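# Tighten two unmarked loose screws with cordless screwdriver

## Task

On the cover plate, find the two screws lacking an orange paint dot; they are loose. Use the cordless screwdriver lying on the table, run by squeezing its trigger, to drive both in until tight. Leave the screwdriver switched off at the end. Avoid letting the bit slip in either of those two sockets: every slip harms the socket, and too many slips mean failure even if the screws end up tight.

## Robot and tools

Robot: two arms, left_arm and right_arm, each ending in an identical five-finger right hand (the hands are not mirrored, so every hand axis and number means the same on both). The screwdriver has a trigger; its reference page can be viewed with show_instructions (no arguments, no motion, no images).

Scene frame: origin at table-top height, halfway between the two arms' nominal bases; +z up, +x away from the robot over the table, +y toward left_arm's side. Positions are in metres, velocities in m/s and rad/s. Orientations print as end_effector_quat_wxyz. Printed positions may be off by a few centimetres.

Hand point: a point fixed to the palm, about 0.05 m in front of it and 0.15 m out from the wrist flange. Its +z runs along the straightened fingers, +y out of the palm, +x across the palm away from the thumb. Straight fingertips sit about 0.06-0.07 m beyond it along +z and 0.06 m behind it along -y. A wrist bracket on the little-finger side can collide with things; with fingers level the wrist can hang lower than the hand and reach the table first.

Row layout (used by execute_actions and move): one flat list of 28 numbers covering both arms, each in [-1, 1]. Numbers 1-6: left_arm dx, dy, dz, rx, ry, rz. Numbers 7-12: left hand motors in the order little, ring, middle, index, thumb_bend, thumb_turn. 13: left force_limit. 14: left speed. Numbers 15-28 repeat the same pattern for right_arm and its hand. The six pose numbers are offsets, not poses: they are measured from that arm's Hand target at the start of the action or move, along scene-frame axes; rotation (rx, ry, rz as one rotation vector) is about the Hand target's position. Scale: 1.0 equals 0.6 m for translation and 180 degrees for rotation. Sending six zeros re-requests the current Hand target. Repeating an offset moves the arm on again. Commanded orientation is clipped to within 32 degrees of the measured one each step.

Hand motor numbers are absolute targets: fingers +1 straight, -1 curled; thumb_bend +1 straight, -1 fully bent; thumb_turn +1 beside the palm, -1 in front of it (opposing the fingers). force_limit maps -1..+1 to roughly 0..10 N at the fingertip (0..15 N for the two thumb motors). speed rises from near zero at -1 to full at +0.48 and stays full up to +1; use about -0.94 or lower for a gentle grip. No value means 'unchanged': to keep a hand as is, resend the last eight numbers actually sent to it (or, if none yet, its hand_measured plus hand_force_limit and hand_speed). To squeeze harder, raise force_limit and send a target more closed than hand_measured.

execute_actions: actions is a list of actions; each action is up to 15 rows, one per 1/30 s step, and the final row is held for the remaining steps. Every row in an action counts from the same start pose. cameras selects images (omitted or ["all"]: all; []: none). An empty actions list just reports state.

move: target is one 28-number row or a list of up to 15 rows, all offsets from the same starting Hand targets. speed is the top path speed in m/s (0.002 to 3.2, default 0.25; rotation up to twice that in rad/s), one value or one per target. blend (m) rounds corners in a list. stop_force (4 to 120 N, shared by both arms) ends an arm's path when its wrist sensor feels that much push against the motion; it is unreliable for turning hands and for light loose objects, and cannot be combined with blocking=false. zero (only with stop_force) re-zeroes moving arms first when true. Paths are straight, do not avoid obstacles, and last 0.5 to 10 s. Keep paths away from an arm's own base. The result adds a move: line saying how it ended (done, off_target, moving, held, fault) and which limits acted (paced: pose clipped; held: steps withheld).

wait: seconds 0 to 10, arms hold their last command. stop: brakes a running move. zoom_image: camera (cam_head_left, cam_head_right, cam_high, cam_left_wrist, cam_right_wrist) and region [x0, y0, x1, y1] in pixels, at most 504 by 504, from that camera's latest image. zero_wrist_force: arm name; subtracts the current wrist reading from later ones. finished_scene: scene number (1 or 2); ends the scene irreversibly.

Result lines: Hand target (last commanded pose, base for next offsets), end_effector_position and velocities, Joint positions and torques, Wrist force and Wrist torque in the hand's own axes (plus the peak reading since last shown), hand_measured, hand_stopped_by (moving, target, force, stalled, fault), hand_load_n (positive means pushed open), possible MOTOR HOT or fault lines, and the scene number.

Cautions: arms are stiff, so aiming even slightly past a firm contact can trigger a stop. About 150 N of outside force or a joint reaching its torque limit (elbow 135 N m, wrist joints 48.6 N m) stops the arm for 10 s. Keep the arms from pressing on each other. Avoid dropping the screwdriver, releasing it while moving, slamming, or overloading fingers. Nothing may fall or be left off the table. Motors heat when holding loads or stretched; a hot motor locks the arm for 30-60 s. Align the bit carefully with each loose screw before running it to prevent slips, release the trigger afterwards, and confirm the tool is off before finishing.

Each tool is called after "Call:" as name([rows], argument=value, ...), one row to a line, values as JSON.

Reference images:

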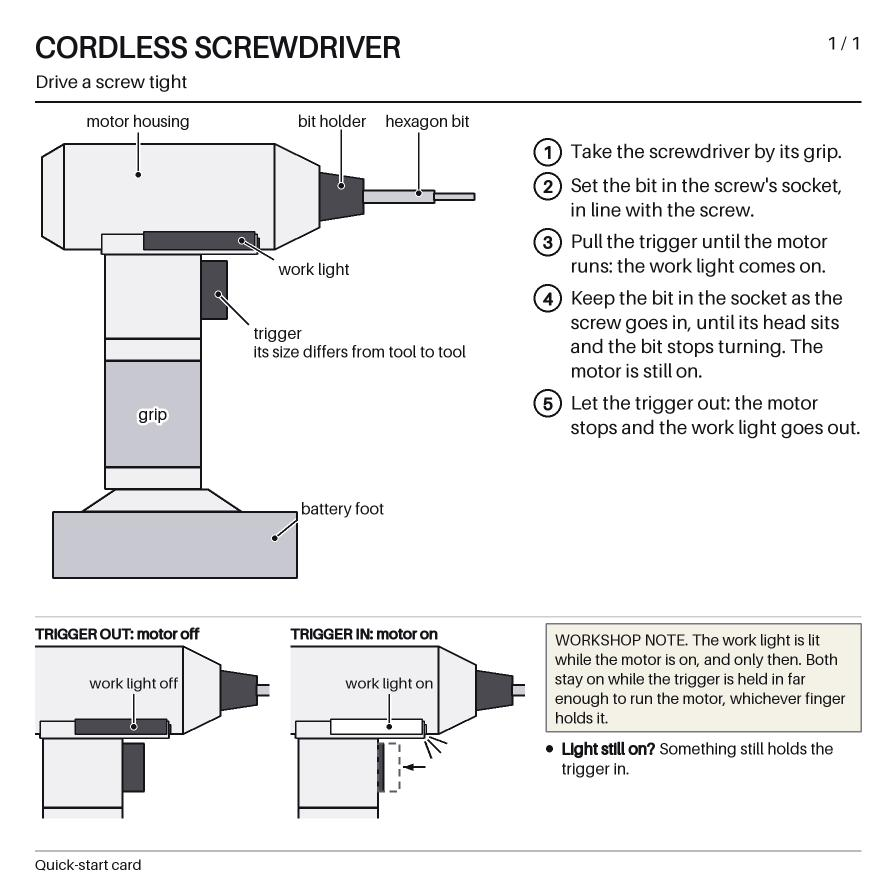

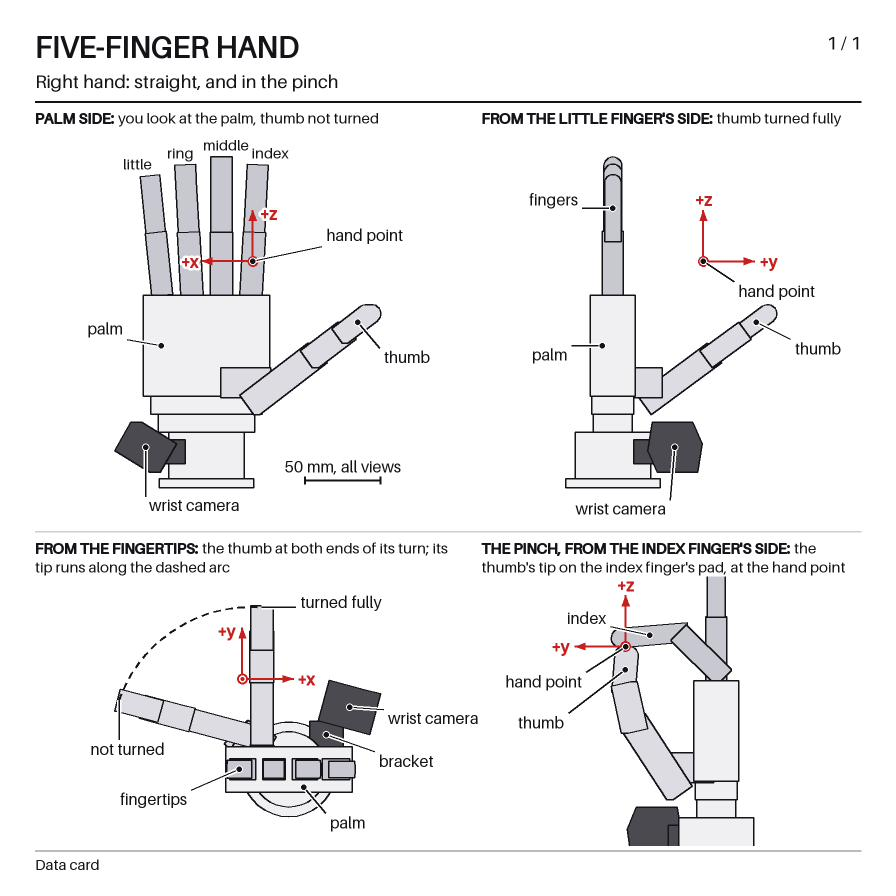

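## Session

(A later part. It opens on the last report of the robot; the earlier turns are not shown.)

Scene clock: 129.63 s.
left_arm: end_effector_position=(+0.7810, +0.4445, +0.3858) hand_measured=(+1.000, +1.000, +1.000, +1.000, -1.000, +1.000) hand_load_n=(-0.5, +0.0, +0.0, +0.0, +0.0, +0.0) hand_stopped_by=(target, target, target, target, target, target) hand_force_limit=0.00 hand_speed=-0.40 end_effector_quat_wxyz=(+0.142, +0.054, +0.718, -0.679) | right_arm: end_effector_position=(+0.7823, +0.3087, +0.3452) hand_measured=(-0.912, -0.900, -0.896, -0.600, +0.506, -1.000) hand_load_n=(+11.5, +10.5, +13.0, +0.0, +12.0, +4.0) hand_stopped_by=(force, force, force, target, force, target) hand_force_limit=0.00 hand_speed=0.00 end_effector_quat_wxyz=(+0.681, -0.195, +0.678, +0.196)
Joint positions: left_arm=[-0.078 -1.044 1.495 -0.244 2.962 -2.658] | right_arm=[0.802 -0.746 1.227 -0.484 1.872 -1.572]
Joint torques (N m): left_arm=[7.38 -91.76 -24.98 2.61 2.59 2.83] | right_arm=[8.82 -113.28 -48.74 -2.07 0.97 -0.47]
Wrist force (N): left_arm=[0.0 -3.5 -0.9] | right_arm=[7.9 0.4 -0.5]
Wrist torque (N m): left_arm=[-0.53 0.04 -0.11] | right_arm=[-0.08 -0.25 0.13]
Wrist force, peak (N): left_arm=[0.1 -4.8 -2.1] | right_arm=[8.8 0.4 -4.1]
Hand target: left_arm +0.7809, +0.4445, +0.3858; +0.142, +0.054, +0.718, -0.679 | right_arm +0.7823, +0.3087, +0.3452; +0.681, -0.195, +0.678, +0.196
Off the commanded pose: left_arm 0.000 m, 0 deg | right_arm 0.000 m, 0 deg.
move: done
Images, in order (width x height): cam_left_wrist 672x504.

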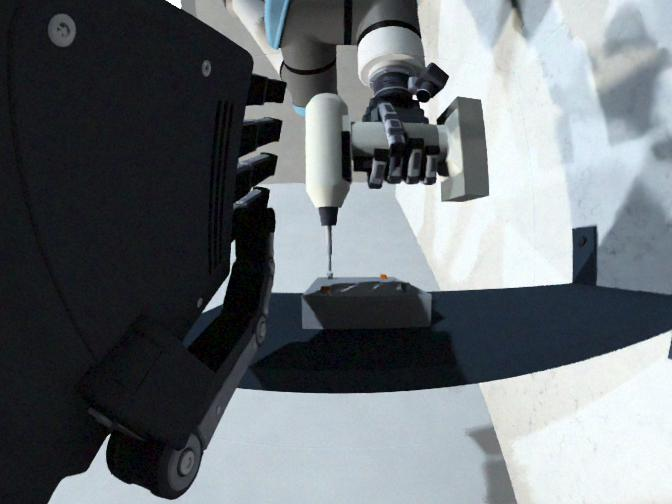

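Call:
move(target=[0.0134,-0.0207,0.098,0.1165,0.0757,0,1,1,1,1,-1,1,0,-0.4,0,0,0,0,0,0,-0.99,-0.99,-0.99,-0.6,-0.99,-1,0.0,0], speed=0.1, cameras=["cam_left_wrist"])

Call:
zoom_image(camera="cam_left_wrist", region=[305, 230, 365, 290])

Scene clock: 132.63 s.
left_arm: end_effector_position=(+0.7890, +0.4320, +0.4446) hand_measured=(+1.000, +1.000, +1.000, +1.000, -1.000, +1.000) hand_load_n=(+0.0, +0.0, -0.5, +0.0, +0.0, +0.0) hand_stopped_by=(target, target, target, target, target, target) hand_force_limit=0.00 hand_speed=-0.40 end_effector_quat_wxyz=(+0.044, -0.002, +0.841, -0.539) | right_arm: end_effector_position=(+0.7823, +0.3087, +0.3452) hand_measured=(-0.912, -0.900, -0.896, -0.600, +0.506, -1.000) hand_load_n=(+11.5, +10.5, +12.5, +0.0, +12.0, +4.0) hand_stopped_by=(force, force, force, target, force, target) hand_force_limit=0.00 hand_speed=0.00 end_effector_quat_wxyz=(+0.681, -0.195, +0.678, +0.196)
Joint positions: left_arm=[-0.141 -0.91 1.107 0.98 2.676 -1.928] | right_arm=[0.802 -0.746 1.227 -0.484 1.872 -1.572]
Joint torques (N m): left_arm=[9.96 -96.54 -26.6 2.4 2.49 -3.12] | right_arm=[3.46 -113.09 -46.08 -1.89 0.29 -0.42]
Wrist force (N): left_arm=[0.1 -3.6 -1.1] | right_arm=[8.2 0.2 -0.5]
Wrist torque (N m): left_arm=[-0.48 0.00 -0.09] | right_arm=[-0.10 -0.28 0.13]
Wrist force, peak (N): left_arm=[0.0 -4.0 -1.2] | right_arm=[8.4 0.6 -0.5]
Hand target: left_arm +0.7889, +0.4321, +0.4446; +0.044, -0.002, +0.841, -0.539 | right_arm +0.7823, +0.3087, +0.3452; +0.681, -0.195, +0.678, +0.196
Off the commanded pose: left_arm 0.000 m, 0 deg | right_arm 0.000 m, 0 deg.
move: done
Images, in order (width x height): cam_left_wrist 672x504.

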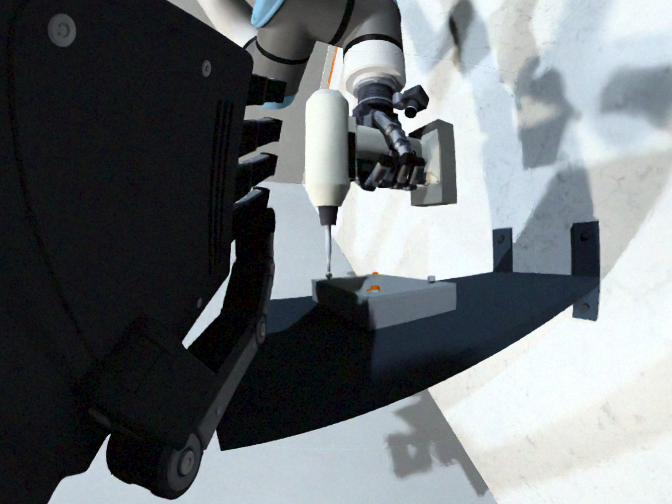

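Scaled by 8.400 from the camera's 672x504 image, which has a finer 960x720 frame.

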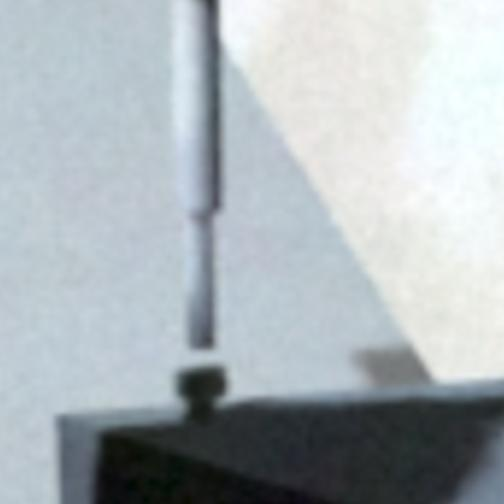

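Call:
move([
  [0,0,0,0,0,0,1,1,1,1,-1,1,0,-0.4,0.00036,-0.00056,-0.00025,0,0,0,-0.99,-0.99,-0.99,-0.8,-0.99,-1,0.0,0],
  [0,0,0,0,0,0,1,1,1,1,-1,1,0,-0.4,0.012,0.0072,-0.00025,0,0,0,-0.99,-0.99,-0.99,-0.8,-0.99,-1,0.0,0],
], speed=0.004, stop_force=4, cameras=["cam_left_wrist"])

Call:
zoom_image(camera="cam_left_wrist", region=[305, 230, 365, 290])

Scene clock: 134.80 s.
left_arm: end_effector_position=(+0.7889, +0.4321, +0.4446) hand_measured=(+1.000, +1.000, +1.000, +1.000, -1.000, +1.000) hand_load_n=(+0.0, +0.0, +0.0, -0.5, +0.0, -0.5) hand_stopped_by=(target, target, target, target, target, target) hand_force_limit=0.00 hand_speed=-0.40 end_effector_quat_wxyz=(+0.044, -0.002, +0.841, -0.539) | right_arm: end_effector_position=(+0.7850, +0.3100, +0.3450) hand_measured=(-0.912, -0.900, -0.896, -0.798, +0.506, -1.000) hand_load_n=(+11.5, +10.5, +12.5, +4.5, +12.0, +4.0) hand_stopped_by=(force, force, force, target, force, target) hand_force_limit=0.00 hand_speed=0.00 end_effector_quat_wxyz=(+0.681, -0.195, +0.678, +0.196)
Joint positions: left_arm=[-0.141 -0.911 1.107 0.98 2.676 -1.928] | right_arm=[0.801 -0.742 1.22 -0.481 1.871 -1.572]
Joint torques (N m): left_arm=[8.29 -103.39 -29.82 5.86 0.59 -2.97] | right_arm=[2.82 -125.91 -39.64 -6.33 1.14 -0.19]
Wrist force (N): left_arm=[-0.2 -3.8 -1.6] | right_arm=[8.3 0.5 -1.1]
Wrist torque (N m): left_arm=[-0.49 0.07 -0.12] | right_arm=[-0.04 -0.28 0.14]
Wrist force, peak (N): left_arm=[0.1 -3.8 -1.4] | right_arm=[8.1 -0.7 -5.4]
Hand target: left_arm +0.7889, +0.4321, +0.4446; +0.044, -0.002, +0.841, -0.539 | right_arm +0.7850, +0.3100, +0.3451; +0.681, -0.195, +0.678, +0.196 (not the last commanded pose)
Off the commanded pose: left_arm 0.000 m, 0 deg | right_arm 0.005 m, 0 deg.
move: contact (right_arm); path passed 1 of 2 targets
Images, in order (width x height): cam_left_wrist 672x504.

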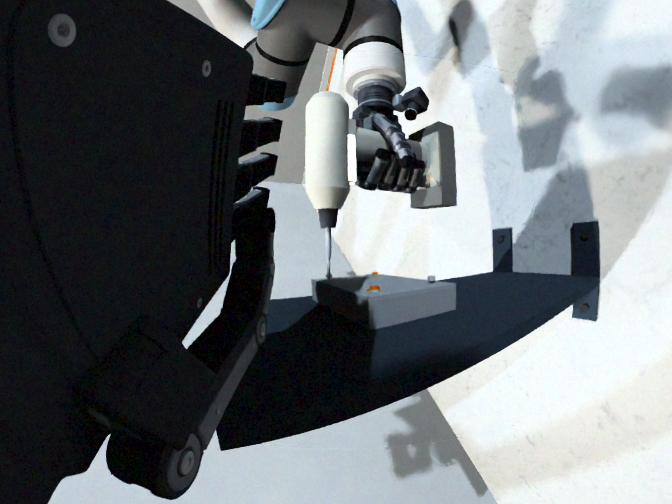

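Scaled by 8.400 from the camera's 672x504 image, which has a finer 960x720 frame.

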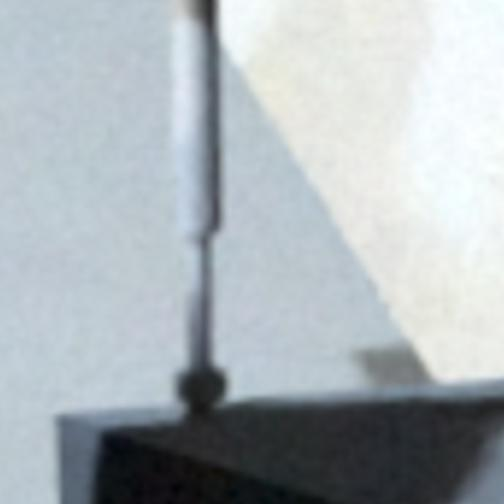

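Call:
move(target=[0,0,0,0,0,0,1,1,1,1,-1,1,0,-0.4,0.007,0.0045,0,0,0,0,-0.99,-0.99,-0.99,-0.8,-0.99,-1,0.0,0], speed=0.003, stop_force=7, cameras=["cam_left_wrist"])

Call:
zoom_image(camera="cam_left_wrist", region=[305, 230, 365, 290])

Scene clock: 137.17 s.
left_arm: end_effector_position=(+0.7889, +0.4321, +0.4446) hand_measured=(+1.000, +1.000, +1.000, +1.000, -1.000, +1.000) hand_load_n=(+0.0, +0.0, +0.0, +0.0, +0.0, +0.0) hand_stopped_by=(target, target, target, target, target, target) hand_force_limit=0.00 hand_speed=-0.40 end_effector_quat_wxyz=(+0.044, -0.002, +0.841, -0.539) | right_arm: end_effector_position=(+0.7878, +0.3118, +0.3450) hand_measured=(-0.912, -0.900, -0.896, -0.798, +0.506, -1.000) hand_load_n=(+12.0, +10.5, +12.0, +4.5, +12.5, +3.0) hand_stopped_by=(force, force, force, target, force, target) hand_force_limit=0.00 hand_speed=0.00 end_effector_quat_wxyz=(+0.681, -0.195, +0.678, +0.196)
Joint positions: left_arm=[-0.141 -0.911 1.107 0.98 2.676 -1.928] | right_arm=[0.8 -0.738 1.211 -0.477 1.87 -1.572]
Joint torques (N m): left_arm=[4.6 -100.05 -35.33 4.56 0.8 -2.12] | right_arm=[-6.17 -131.17 -45.46 -8.22 1.4 0.05]
Wrist force (N): left_arm=[-0.1 -3.5 -1.2] | right_arm=[11.3 0.9 -9.4]
Wrist torque (N m): left_arm=[-0.46 0.04 -0.10] | right_arm=[0.11 -0.41 -0.64]
Wrist force, peak (N): left_arm=[-0.1 -3.8 -1.7] | right_arm=[10.7 0.1 -12.3]
Hand target: left_arm +0.7889, +0.4321, +0.4446; +0.044, -0.002, +0.841, -0.539 | right_arm +0.7877, +0.3118, +0.3450; +0.681, -0.195, +0.678, +0.196 (not the last commanded pose)
Off the commanded pose: left_arm 0.000 m, 0 deg | right_arm 0.002 m, 0 deg.
move: contact (right_arm)
Images, in order (width x height): cam_left_wrist 672x504.

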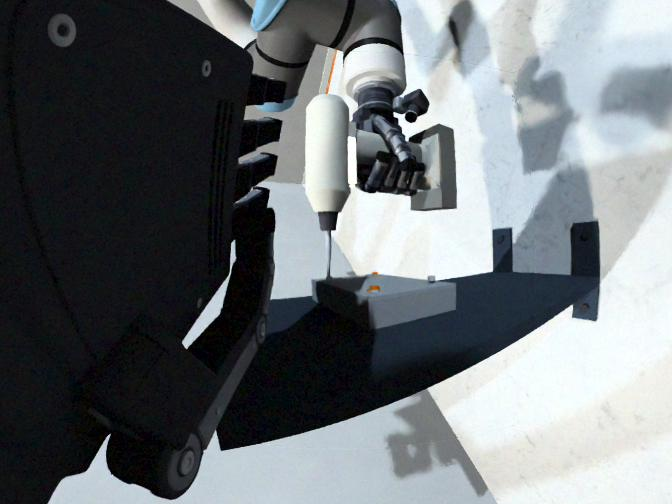

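Scaled by 8.400 from the camera's 672x504 image, which has a finer 960x720 frame.

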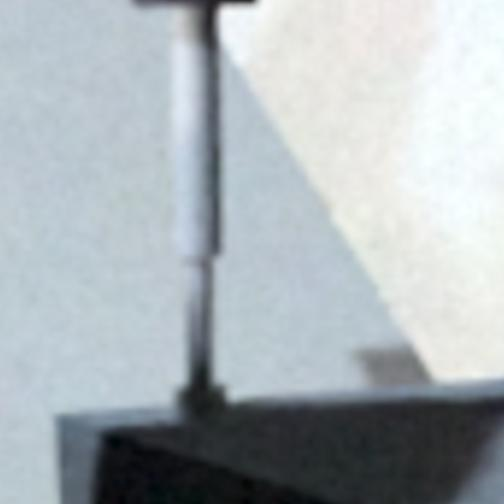

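Call:
move(target=[0,0,0,0,0,0,1,1,1,1,-1,1,0,-0.4,0.0084,0.0055,0,0,0,0,-0.99,-0.99,-0.99,-0.8,-0.99,-1,0.0,0], speed=0.003, stop_force=8, cameras=["cam_left_wrist"])

Call:
zoom_image(camera="cam_left_wrist", region=[305, 230, 365, 290])

Scene clock: 139.20 s.
left_arm: end_effector_position=(+0.7889, +0.4321, +0.4446) hand_measured=(+1.000, +1.000, +1.000, +1.000, -1.000, +1.000) hand_load_n=(+0.0, +0.0, +0.0, +0.0, +0.0, +0.0) hand_stopped_by=(target, target, target, target, target, target) hand_force_limit=0.00 hand_speed=-0.40 end_effector_quat_wxyz=(+0.044, -0.002, +0.841, -0.539) | right_arm: end_effector_position=(+0.7878, +0.3119, +0.3451) hand_measured=(-0.912, -0.900, -0.896, -0.798, +0.506, -1.000) hand_load_n=(+12.0, +10.0, +12.0, +4.5, +13.0, +3.0) hand_stopped_by=(force, force, force, target, force, target) hand_force_limit=0.00 hand_speed=0.00 end_effector_quat_wxyz=(+0.681, -0.195, +0.678, +0.196)
Joint positions: left_arm=[-0.141 -0.911 1.107 0.98 2.676 -1.928] | right_arm=[0.8 -0.738 1.211 -0.477 1.87 -1.572]
Joint torques (N m): left_arm=[6.51 -98.1 -40.51 3.89 0.58 -1.61] | right_arm=[3.69 -133.08 -47.38 -9.09 0.2 0.06]
Wrist force (N): left_arm=[-0.2 -3.4 -1.4] | right_arm=[13.0 0.6 -13.4]
Wrist torque (N m): left_arm=[-0.43 0.07 -0.11] | right_arm=[0.22 -0.39 -0.60]
Wrist force, peak (N): left_arm=[0.2 -3.9 -1.3] | right_arm=[14.3 0.0 -19.4]
Hand target: left_arm +0.7889, +0.4321, +0.4446; +0.044, -0.002, +0.841, -0.539 | right_arm +0.7878, +0.3119, +0.3451; +0.681, -0.195, +0.678, +0.196 (not the last commanded pose)
Off the commanded pose: left_arm 0.000 m, 0 deg | right_arm 0.006 m, 0 deg.
move: contact (right_arm)
Images, in order (width x height): cam_left_wrist 672x504.

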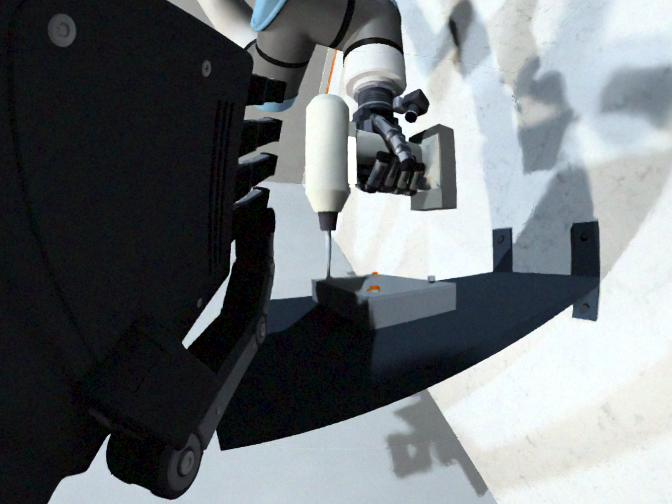

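Scaled by 8.400 from the camera's 672x504 image, which has a finer 960x720 frame.

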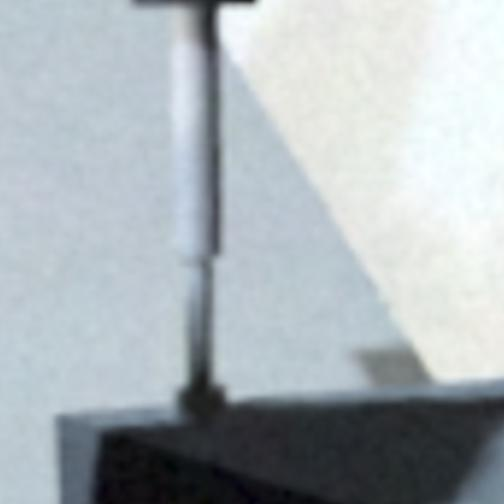

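Call:
move(target=[0,0,0,0,0,0,1,1,1,1,-1,1,0,-0.4,0,0,0,0,0,0,-0.99,-0.99,-0.99,-0.8,-0.99,-1,0.0,0], cameras=["cam_left_wrist"])

Call:
zoom_image(camera="cam_left_wrist", region=[305, 210, 395, 300])

Call:
move(target=[0,0,0,0,0,0,1,1,1,1,-1,1,0,-0.4,0,0,0,0,0,0,-0.99,-0.99,-0.99,-0.6,-0.99,-1,0.0,0], cameras=["cam_left_wrist"])

Call:
move(target=[0,0,0,0,0,0,1,1,1,1,-1,1,0,-0.4,-0.021,-0.0136,0,0,0,0,-0.99,-0.99,-0.99,-0.6,-0.99,-1,0.0,0], speed=0.03, cameras=["cam_left_wrist"])

Call:
zoom_image(camera="cam_left_wrist", region=[305, 210, 395, 300])

Scene clock: 140.00 s.
left_arm: end_effector_position=(+0.7889, +0.4321, +0.4446) hand_measured=(+1.000, +1.000, +1.000, +1.000, -1.000, +1.000) hand_load_n=(+0.0, +0.0, +0.0, +0.0, +0.0, +0.0) hand_stopped_by=(target, target, target, target, target, target) hand_force_limit=0.00 hand_speed=-0.40 end_effector_quat_wxyz=(+0.044, -0.002, +0.841, -0.539) | right_arm: end_effector_position=(+0.7878, +0.3119, +0.3451) hand_measured=(-0.912, -0.900, -0.896, -0.798, +0.506, -1.000) hand_load_n=(+11.5, +10.5, +11.5, +4.5, +12.5, +3.0) hand_stopped_by=(force, force, force, target, force, target) hand_force_limit=0.00 hand_speed=0.00 end_effector_quat_wxyz=(+0.681, -0.195, +0.678, +0.196)
Joint positions: left_arm=[-0.141 -0.911 1.107 0.98 2.676 -1.928] | right_arm=[0.8 -0.738 1.211 -0.477 1.87 -1.572]
Joint torques (N m): left_arm=[6.66 -101.2 -43.61 3.45 0.66 -1.97] | right_arm=[3.86 -132.3 -48.02 -8.39 0.2 -0.12]
Wrist force (N): left_arm=[0.0 -3.1 -1.4] | right_arm=[12.7 0.8 -12.1]
Wrist torque (N m): left_arm=[-0.39 0.03 -0.08] | right_arm=[0.19 -0.37 -0.59]
Wrist force, peak (N): left_arm=[0.3 -3.9 -1.6] | right_arm=[13.2 0.7 -13.3]
Hand target: left_arm +0.7889, +0.4321, +0.4446; +0.044, -0.002, +0.841, -0.539 | right_arm +0.7878, +0.3119, +0.3451; +0.681, -0.195, +0.678, +0.196
Off the commanded pose: left_arm 0.000 m, 0 deg | right_arm 0.000 m, 0 deg.
move: done
Images, in order (width x height): cam_left_wrist 672x504.

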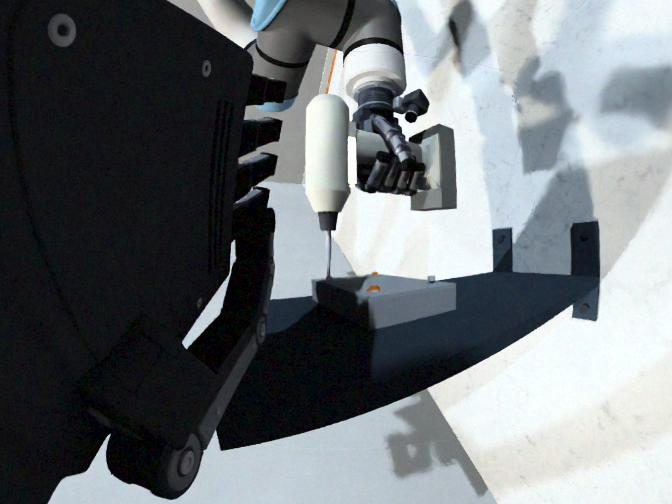

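Scaled by 5.600 from the camera's 672x504 image, which has a finer 960x720 frame.

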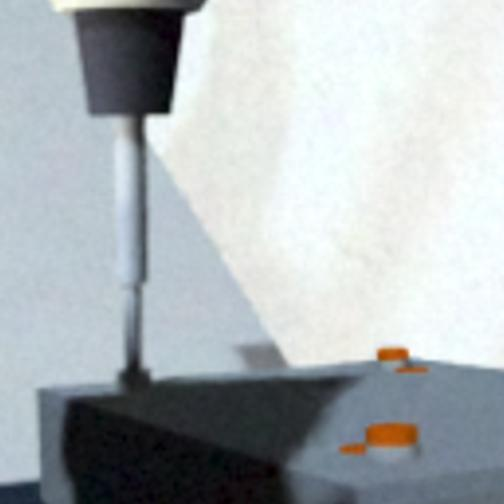

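Scene clock: 140.50 s.
left_arm: end_effector_position=(+0.7889, +0.4321, +0.4446) hand_measured=(+1.000, +1.000, +1.000, +1.000, -1.000, +1.000) hand_load_n=(+0.0, +0.0, +0.0, +0.0, +0.0, +0.0) hand_stopped_by=(target, target, target, target, target, target) hand_force_limit=0.00 hand_speed=-0.40 end_effector_quat_wxyz=(+0.044, -0.002, +0.841, -0.539) | right_arm: end_effector_position=(+0.7878, +0.3119, +0.3451) hand_measured=(-0.912, -0.900, -0.896, -0.600, +0.506, -1.000) hand_load_n=(+11.0, +10.5, +12.5, +0.0, +12.5, +3.5) hand_stopped_by=(force, force, force, target, force, target) hand_force_limit=0.00 hand_speed=0.00 end_effector_quat_wxyz=(+0.681, -0.195, +0.678, +0.196)
Joint positions: left_arm=[-0.141 -0.911 1.107 0.98 2.676 -1.928] | right_arm=[0.8 -0.738 1.211 -0.477 1.87 -1.572]
Joint torques (N m): left_arm=[8.08 -96.91 -43.21 2.99 0.47 -1.21] | right_arm=[2.5 -126.82 -48.77 -6.71 0.23 0.02]
Wrist force (N): left_arm=[0.3 -3.1 -1.7] | right_arm=[8.6 1.5 -4.5]
Wrist torque (N m): left_arm=[-0.38 0.00 -0.07] | right_arm=[0.01 -0.33 0.10]
Wrist force, peak (N): left_arm=[-0.3 -3.7 -1.8] | right_arm=[13.2 0.7 -14.8]
Hand target: left_arm +0.7889, +0.4321, +0.4446; +0.044, -0.002, +0.841, -0.539 | right_arm +0.7878, +0.3119, +0.3451; +0.681, -0.195, +0.678, +0.196
Off the commanded pose: left_arm 0.000 m, 0 deg | right_arm 0.000 m, 0 deg.
move: done
Images, in order (width x height): cam_left_wrist 672x504.

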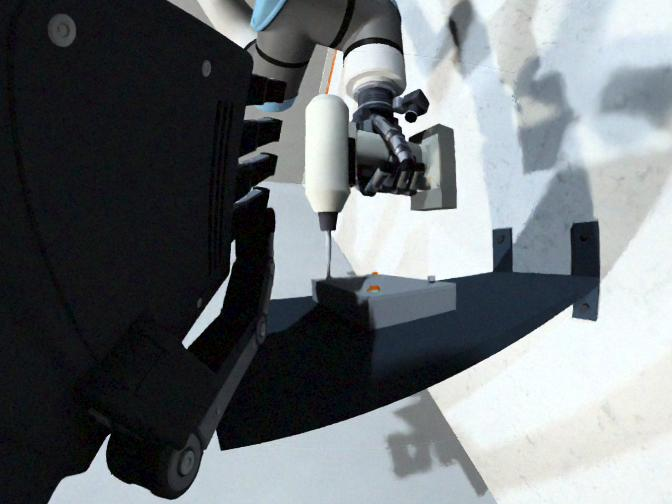

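Scene clock: 141.30 s.
left_arm: end_effector_position=(+0.7889, +0.4321, +0.4446) hand_measured=(+1.000, +1.000, +1.000, +1.000, -1.000, +1.000) hand_load_n=(+0.0, +0.0, +0.0, +0.0, +0.0, +0.0) hand_stopped_by=(target, target, target, target, target, target) hand_force_limit=0.00 hand_speed=-0.40 end_effector_quat_wxyz=(+0.044, -0.002, +0.841, -0.539) | right_arm: end_effector_position=(+0.7751, +0.3037, +0.3452) hand_measured=(-0.912, -0.900, -0.896, -0.600, +0.506, -1.000) hand_load_n=(+11.0, +10.5, +13.0, +0.0, +12.0, +4.0) hand_stopped_by=(force, force, force, target, force, target) hand_force_limit=0.00 hand_speed=0.00 end_effector_quat_wxyz=(+0.681, -0.195, +0.678, +0.196)
Joint positions: left_arm=[-0.141 -0.911 1.107 0.98 2.676 -1.928] | right_arm=[0.804 -0.759 1.25 -0.495 1.875 -1.572]
Joint torques (N m): left_arm=[5.33 -101.63 -45.45 2.36 0.64 -1.02] | right_arm=[-1.19 -107.4 -51.65 -1.23 0.24 -0.28]
Wrist force (N): left_arm=[0.4 -3.2 -1.6] | right_arm=[8.3 0.5 -0.7]
Wrist torque (N m): left_arm=[-0.39 -0.02 -0.06] | right_arm=[-0.06 -0.30 0.15]
Wrist force, peak (N): left_arm=[0.0 -3.7 -1.4] | right_arm=[9.2 1.2 -3.7]
Hand target: left_arm +0.7889, +0.4321, +0.4446; +0.044, -0.002, +0.841, -0.539 | right_arm +0.7752, +0.3037, +0.3451; +0.681, -0.195, +0.678, +0.196
Off the commanded pose: left_arm 0.000 m, 0 deg | right_arm 0.000 m, 0 deg.
move: done
Images, in order (width x height): cam_left_wrist 672x504.

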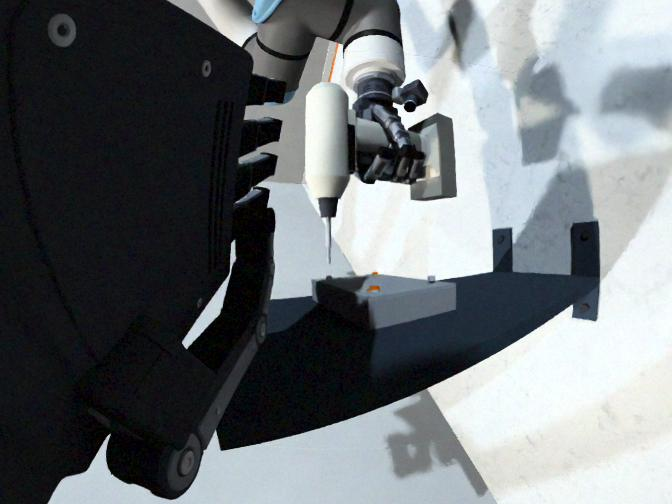

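Scaled by 5.600 from the camera's 672x504 image, which has a finer 960x720 frame.

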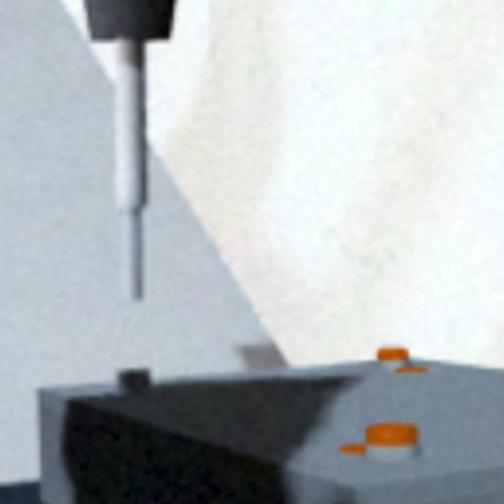

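Call:
move(target=[-0.07,0.1077,-0.0883,0,0,0,1,1,1,1,-1,1,0,-0.4,-0.07,0.1077,-0.0883,0,0,0,-0.99,-0.99,-0.99,-0.6,-0.99,-1,0.0,0], speed=0.08, cameras=["cam_left_wrist","cam_high"])

Call:
zoom_image(camera="cam_left_wrist", region=[280, 210, 380, 310])

Scene clock: 143.30 s.
left_arm: end_effector_position=(+0.7468, +0.4968, +0.3918) hand_measured=(+1.000, +1.000, +1.000, +1.000, -1.000, +1.000) hand_load_n=(+0.0, +0.0, +0.0, +0.0, +0.0, +0.0) hand_stopped_by=(target, target, target, target, target, target) hand_force_limit=0.00 hand_speed=-0.40 end_effector_quat_wxyz=(+0.044, -0.002, +0.841, -0.539) | right_arm: end_effector_position=(+0.7331, +0.3684, +0.2922) hand_measured=(-0.912, -0.900, -0.896, -0.600, +0.506, -1.000) hand_load_n=(+11.0, +10.0, +13.0, +0.0, +12.0, +4.0) hand_stopped_by=(force, force, force, target, force, target) hand_force_limit=0.00 hand_speed=0.00 end_effector_quat_wxyz=(+0.681, -0.195, +0.678, +0.196)
Joint positions: left_arm=[-0.065 -0.925 1.258 0.992 2.7 -1.763] | right_arm=[0.88 -0.656 1.158 -0.506 1.95 -1.572]
Joint torques (N m): left_arm=[-12.72 -73.77 -48.55 4.33 1.05 -4.06] | right_arm=[-15.42 -131 -37.53 -1.6 -1.29 -1.85]
Wrist force (N): left_arm=[0.5 -3.7 -1.4] | right_arm=[7.7 0.4 -0.9]
Wrist torque (N m): left_arm=[-0.50 -0.04 -0.06] | right_arm=[-0.05 -0.20 0.11]
Wrist force, peak (N): left_arm=[-0.3 -4.3 -1.3] | right_arm=[9.1 1.7 -1.3]
Hand target: left_arm +0.7469, +0.4967, +0.3917; +0.044, -0.002, +0.841, -0.539 | right_arm +0.7332, +0.3683, +0.2921; +0.681, -0.195, +0.678, +0.196
Off the commanded pose: left_arm 0.000 m, 0 deg | right_arm 0.000 m, 0 deg.
move: done
Images, in order (width x height): cam_high 896x504, cam_left_wrist 672x504.

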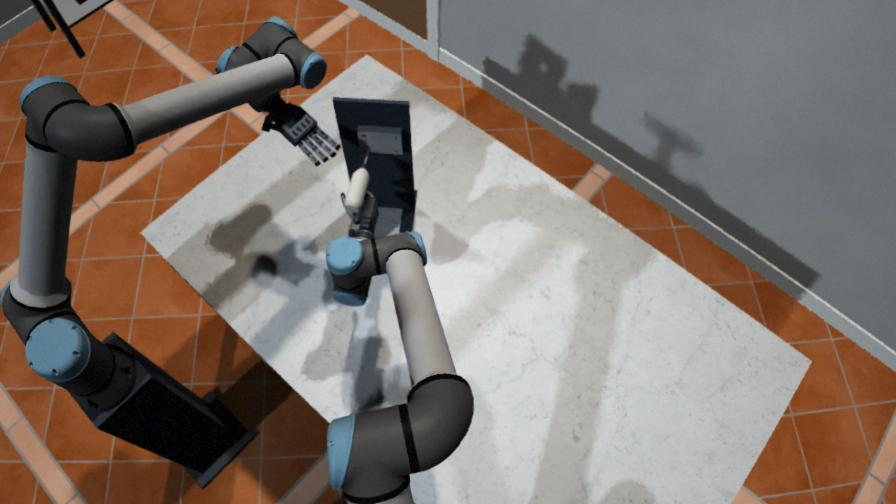

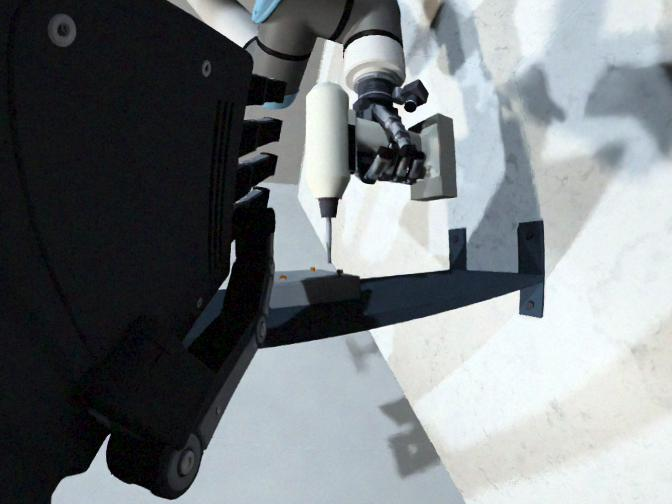

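Scaled by 5.040 from the camera's 672x504 image, which has a finer 960x720 frame.

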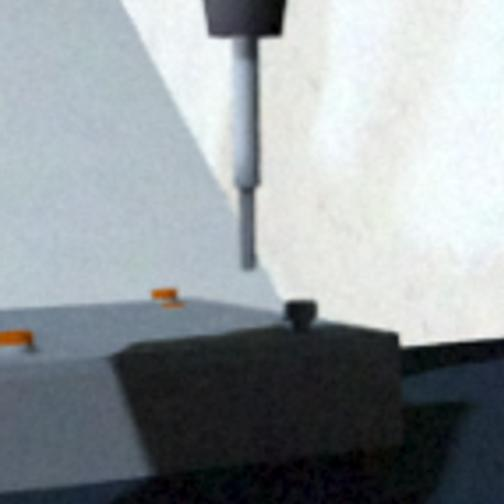

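Call:
move(target=[-0.0134,0.0207,-0.098,-0.1165,-0.0757,0,1,1,1,1,-1,1,0,-0.4,0,0,-0.01,0,0,0,-0.99,-0.99,-0.99,-0.6,-0.99,-1,0.0,0], speed=0.1, cameras=["cam_left_wrist"])

Call:
zoom_image(camera="cam_left_wrist", region=[280, 210, 380, 310])

Scene clock: 146.67 s.
left_arm: end_effector_position=(+0.7388, +0.5092, +0.3330) hand_measured=(+1.000, +1.000, +1.000, +1.000, -1.000, +1.000) hand_load_n=(+0.0, +0.0, +0.0, +0.0, +0.0, +0.0) hand_stopped_by=(target, target, target, target, target, target) hand_force_limit=0.00 hand_speed=-0.40 end_effector_quat_wxyz=(+0.141, +0.054, +0.718, -0.679) | right_arm: end_effector_position=(+0.7332, +0.3683, +0.2861) hand_measured=(-0.912, -0.900, -0.896, -0.600, +0.506, -1.000) hand_load_n=(+11.0, +10.5, +12.5, +0.0, +12.0, +4.5) hand_stopped_by=(force, force, force, target, force, target) hand_force_limit=0.00 hand_speed=0.00 end_effector_quat_wxyz=(+0.681, -0.195, +0.678, +0.196)
Joint positions: left_arm=[0.004 -1.007 1.552 -0.152 3.042 -2.469] | right_arm=[0.88 -0.651 1.16 -0.513 1.95 -1.572]
Joint torques (N m): left_arm=[-12.96 -56.45 -48.59 -0.26 -0.72 -0.07] | right_arm=[-14.64 -121.82 -41.16 -3.82 -1.35 0.24]
Wrist force (N): left_arm=[0.1 -3.9 -0.9] | right_arm=[7.8 0.2 -0.8]
Wrist torque (N m): left_arm=[-0.61 0.01 -0.14] | right_arm=[-0.11 -0.21 0.11]
Wrist force, peak (N): left_arm=[-0.1 -4.6 -1.3] | right_arm=[8.4 0.5 -0.8]
Hand target: left_arm +0.7389, +0.5091, +0.3329; +0.142, +0.054, +0.718, -0.679 | right_arm +0.7332, +0.3683, +0.2861; +0.681, -0.195, +0.678, +0.196
Off the commanded pose: left_arm 0.000 m, 0 deg | right_arm 0.000 m, 0 deg.
move: done
Images, in order (width x height): cam_left_wrist 672x504.

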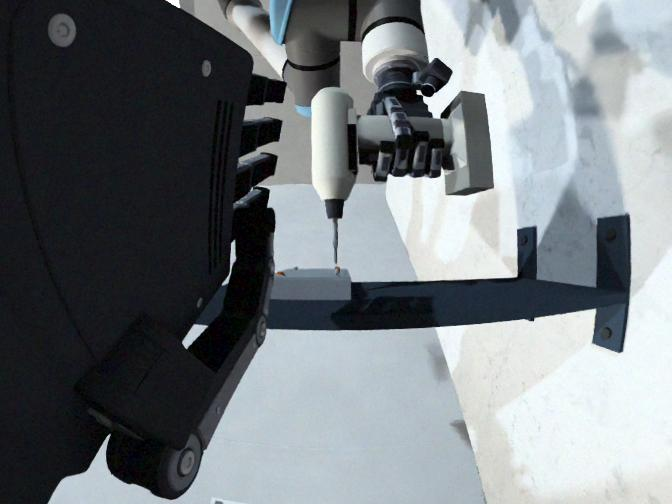

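Scaled by 5.040 from the camera's 672x504 image, which has a finer 960x720 frame.

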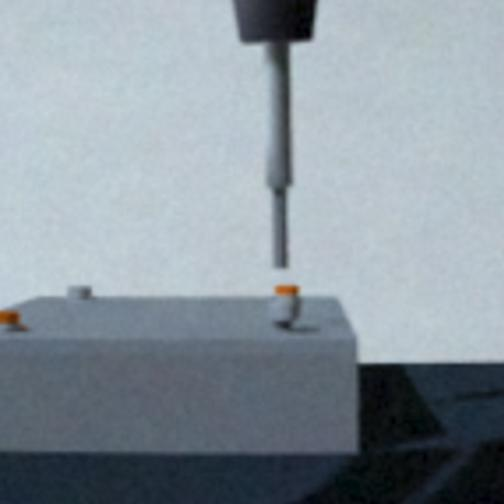

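Call:
move(target=[0.0134,-0.0207,0.098,0.1165,0.0757,0,1,1,1,1,-1,1,0,-0.4,-0.0087,0.0073,-0.0013,0,0,0,-0.99,-0.99,-0.99,-0.6,-0.99,-1,0.0,0], speed=0.1, cameras=["cam_left_wrist"])

Call:
zoom_image(camera="cam_left_wrist", region=[310, 230, 370, 290])

Scene clock: 149.47 s.
left_arm: end_effector_position=(+0.7470, +0.4966, +0.3919) hand_measured=(+1.000, +1.000, +1.000, +1.000, -1.000, +1.000) hand_load_n=(+0.0, +0.0, +0.0, +0.0, +0.0, +0.0) hand_stopped_by=(target, target, target, target, target, target) hand_force_limit=0.00 hand_speed=-0.40 end_effector_quat_wxyz=(+0.044, -0.002, +0.841, -0.539) | right_arm: end_effector_position=(+0.7280, +0.3727, +0.2853) hand_measured=(-0.912, -0.900, -0.896, -0.600, +0.506, -1.000) hand_load_n=(+11.0, +10.5, +12.5, +0.0, +11.5, +4.0) hand_stopped_by=(force, force, force, target, force, target) hand_force_limit=0.00 hand_speed=0.00 end_effector_quat_wxyz=(+0.681, -0.195, +0.678, +0.196)
Joint positions: left_arm=[-0.065 -0.925 1.258 0.992 2.7 -1.763] | right_arm=[0.886 -0.648 1.155 -0.511 1.957 -1.572]
Joint torques (N m): left_arm=[11.6 -62.41 -22.83 1.24 2.36 1.93] | right_arm=[8.03 -116.12 -47.64 -1.82 1.14 -2.17]
Wrist force (N): left_arm=[0.2 -3.8 -1.5] | right_arm=[8.1 0.4 -1.0]
Wrist torque (N m): left_arm=[-0.50 0.02 -0.08] | right_arm=[-0.05 -0.25 0.13]
Wrist force, peak (N): left_arm=[0.3 -4.3 -1.5] | right_arm=[8.4 0.4 -1.3]
Hand target: left_arm +0.7469, +0.4967, +0.3917; +0.044, -0.002, +0.841, -0.539 | right_arm +0.7280, +0.3727, +0.2853; +0.681, -0.195, +0.678, +0.196
Off the commanded pose: left_arm 0.000 m, 0 deg | right_arm 0.000 m, 0 deg.
move: done
Images, in order (width x height): cam_left_wrist 672x504.

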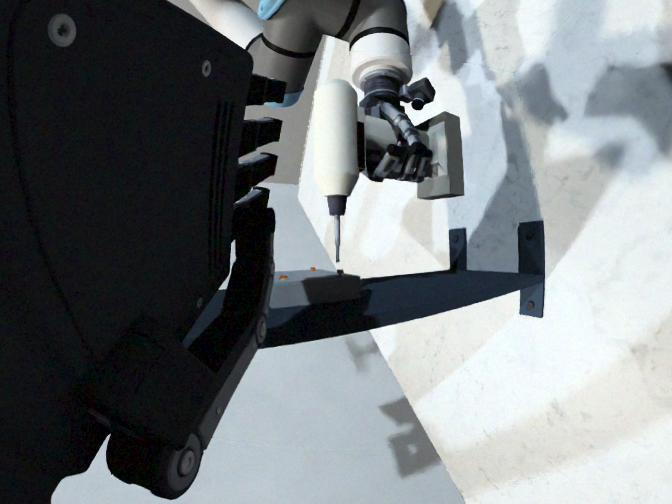

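Scaled by 8.400 from the camera's 672x504 image, which has a finer 960x720 frame.

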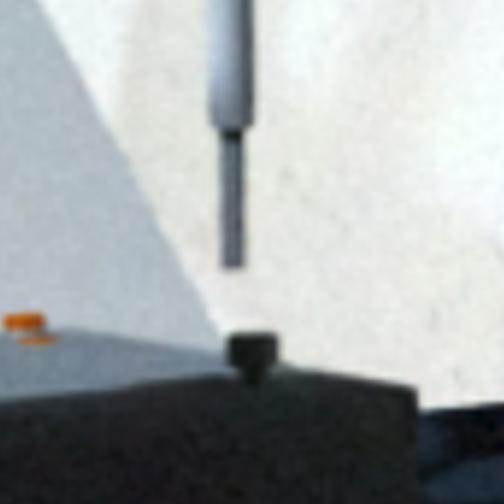

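Call:
move(target=[-0.0134,0.0207,-0.098,-0.1165,-0.0757,0,1,1,1,1,-1,1,0,-0.4,-0.0045,0.007,0,0,0,0,-0.99,-0.99,-0.99,-0.6,-0.99,-1,0.0,0], speed=0.1, cameras=["cam_left_wrist"])

Call:
zoom_image(camera="cam_left_wrist", region=[310, 230, 370, 290])

Call:
move(target=[0.0134,-0.0207,0.098,0.1165,0.0757,0,1,1,1,1,-1,1,0,-0.4,0,0,0,0,0,0,-0.99,-0.99,-0.99,-0.6,-0.99,-1,0.0,0], speed=0.1, cameras=["cam_left_wrist"])

Call:
zoom_image(camera="cam_left_wrist", region=[310, 230, 370, 290])

Scene clock: 152.80 s.
left_arm: end_effector_position=(+0.7388, +0.5092, +0.3330) hand_measured=(+1.000, +1.000, +1.000, +1.000, -1.000, +1.000) hand_load_n=(+0.0, +0.0, +0.0, +0.0, +0.0, +0.0) hand_stopped_by=(target, target, target, target, target, target) hand_force_limit=0.00 hand_speed=-0.40 end_effector_quat_wxyz=(+0.141, +0.054, +0.718, -0.679) | right_arm: end_effector_position=(+0.7253, +0.3769, +0.2853) hand_measured=(-0.912, -0.900, -0.896, -0.600, +0.506, -1.000) hand_load_n=(+11.0, +10.0, +13.0, +0.0, +12.0, +4.5) hand_stopped_by=(force, force, force, target, force, target) hand_force_limit=0.00 hand_speed=0.00 end_effector_quat_wxyz=(+0.681, -0.195, +0.678, +0.196)
Joint positions: left_arm=[0.004 -1.007 1.552 -0.152 3.042 -2.469] | right_arm=[0.891 -0.644 1.147 -0.507 1.962 -1.572]
Joint torques (N m): left_arm=[-16.24 -53.63 -48.33 -0.32 -0.79 0.17] | right_arm=[5.9 -120.17 -41.35 -3.27 0.71 -1.76]
Wrist force (N): left_arm=[-0.4 -3.5 -0.5] | right_arm=[8.0 0.5 -0.8]
Wrist torque (N m): left_arm=[-0.57 0.07 -0.15] | right_arm=[-0.05 -0.26 0.14]
Wrist force, peak (N): left_arm=[0.2 -4.4 -1.4] | right_arm=[8.4 0.7 -0.9]
Hand target: left_arm +0.7389, +0.5091, +0.3329; +0.142, +0.054, +0.718, -0.679 | right_arm +0.7253, +0.3769, +0.2853; +0.681, -0.195, +0.678, +0.196
Off the commanded pose: left_arm 0.000 m, 0 deg | right_arm 0.000 m, 0 deg.
move: done
Images, in order (width x height): cam_left_wrist 672x504.

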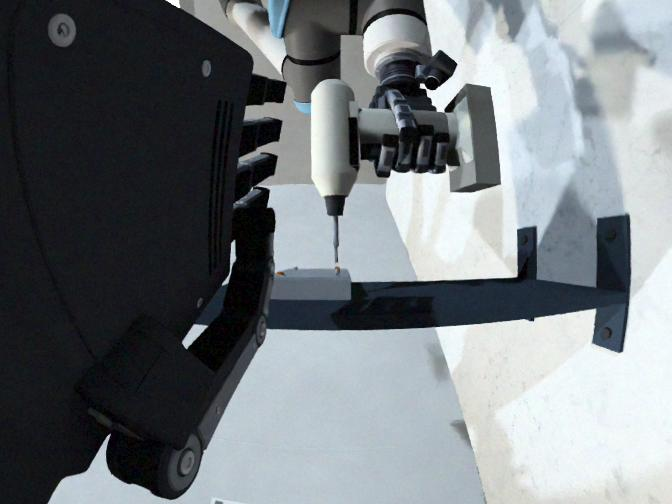

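Scaled by 8.400 from the camera's 672x504 image, which has a finer 960x720 frame.

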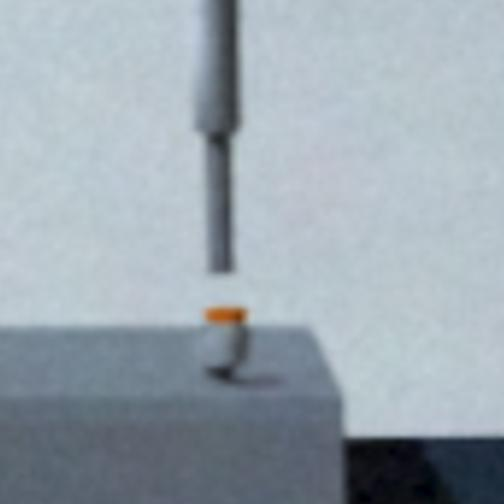

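Scene clock: 155.40 s.
left_arm: end_effector_position=(+0.7470, +0.4966, +0.3919) hand_measured=(+1.000, +1.000, +1.000, +1.000, -1.000, +1.000) hand_load_n=(+0.0, +0.0, +0.0, +0.0, +0.0, +0.0) hand_stopped_by=(target, target, target, target, target, target) hand_force_limit=0.00 hand_speed=-0.40 end_effector_quat_wxyz=(+0.044, -0.002, +0.841, -0.539) | right_arm: end_effector_position=(+0.7253, +0.3769, +0.2853) hand_measured=(-0.912, -0.900, -0.896, -0.600, +0.506, -1.000) hand_load_n=(+11.0, +10.0, +13.0, +0.0, +12.0, +4.5) hand_stopped_by=(force, force, force, target, force, target) hand_force_limit=0.00 hand_speed=0.00 end_effector_quat_wxyz=(+0.681, -0.195, +0.678, +0.196)
Joint positions: left_arm=[-0.065 -0.925 1.258 0.992 2.7 -1.763] | right_arm=[0.891 -0.644 1.147 -0.507 1.962 -1.572]
Joint torques (N m): left_arm=[9.59 -65.88 -22.79 1.52 2.31 2.35] | right_arm=[-12.79 -127.67 -40.48 -6.24 0.15 -1.74]
Wrist force (N): left_arm=[0.3 -3.6 -1.6] | right_arm=[7.8 0.7 -1.1]
Wrist torque (N m): left_arm=[-0.47 0.00 -0.07] | right_arm=[-0.01 -0.21 0.13]
Wrist force, peak (N): left_arm=[0.4 -4.4 -1.7] | right_arm=[8.4 0.8 -1.2]
Hand target: left_arm +0.7469, +0.4967, +0.3917; +0.044, -0.002, +0.841, -0.539 | right_arm +0.7253, +0.3769, +0.2853; +0.681, -0.195, +0.678, +0.196
Off the commanded pose: left_arm 0.000 m, 0 deg | right_arm 0.000 m, 0 deg.
move: done
Images, in order (width x height): cam_left_wrist 672x504.

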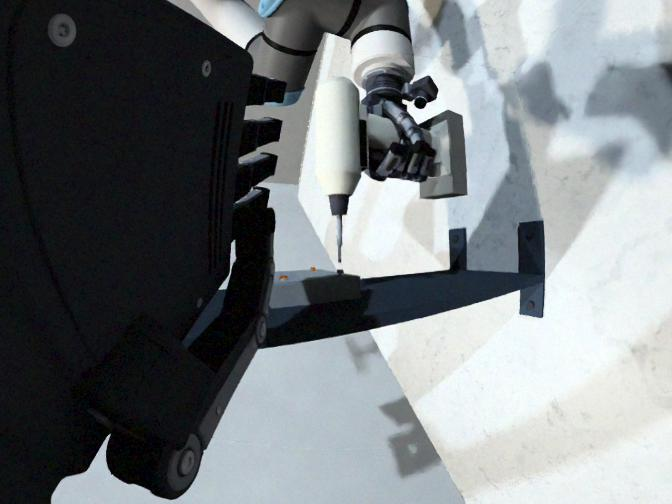

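Scaled by 8.400 from the camera's 672x504 image, which has a finer 960x720 frame.

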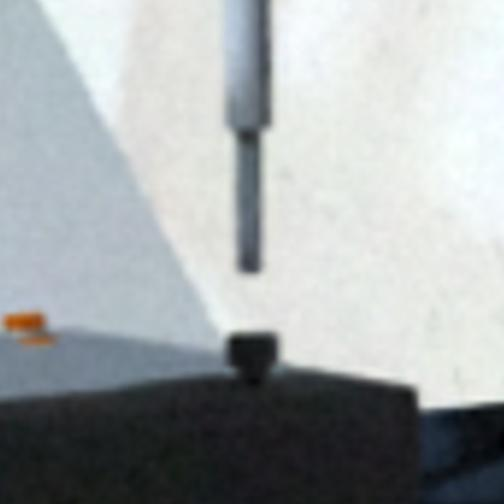

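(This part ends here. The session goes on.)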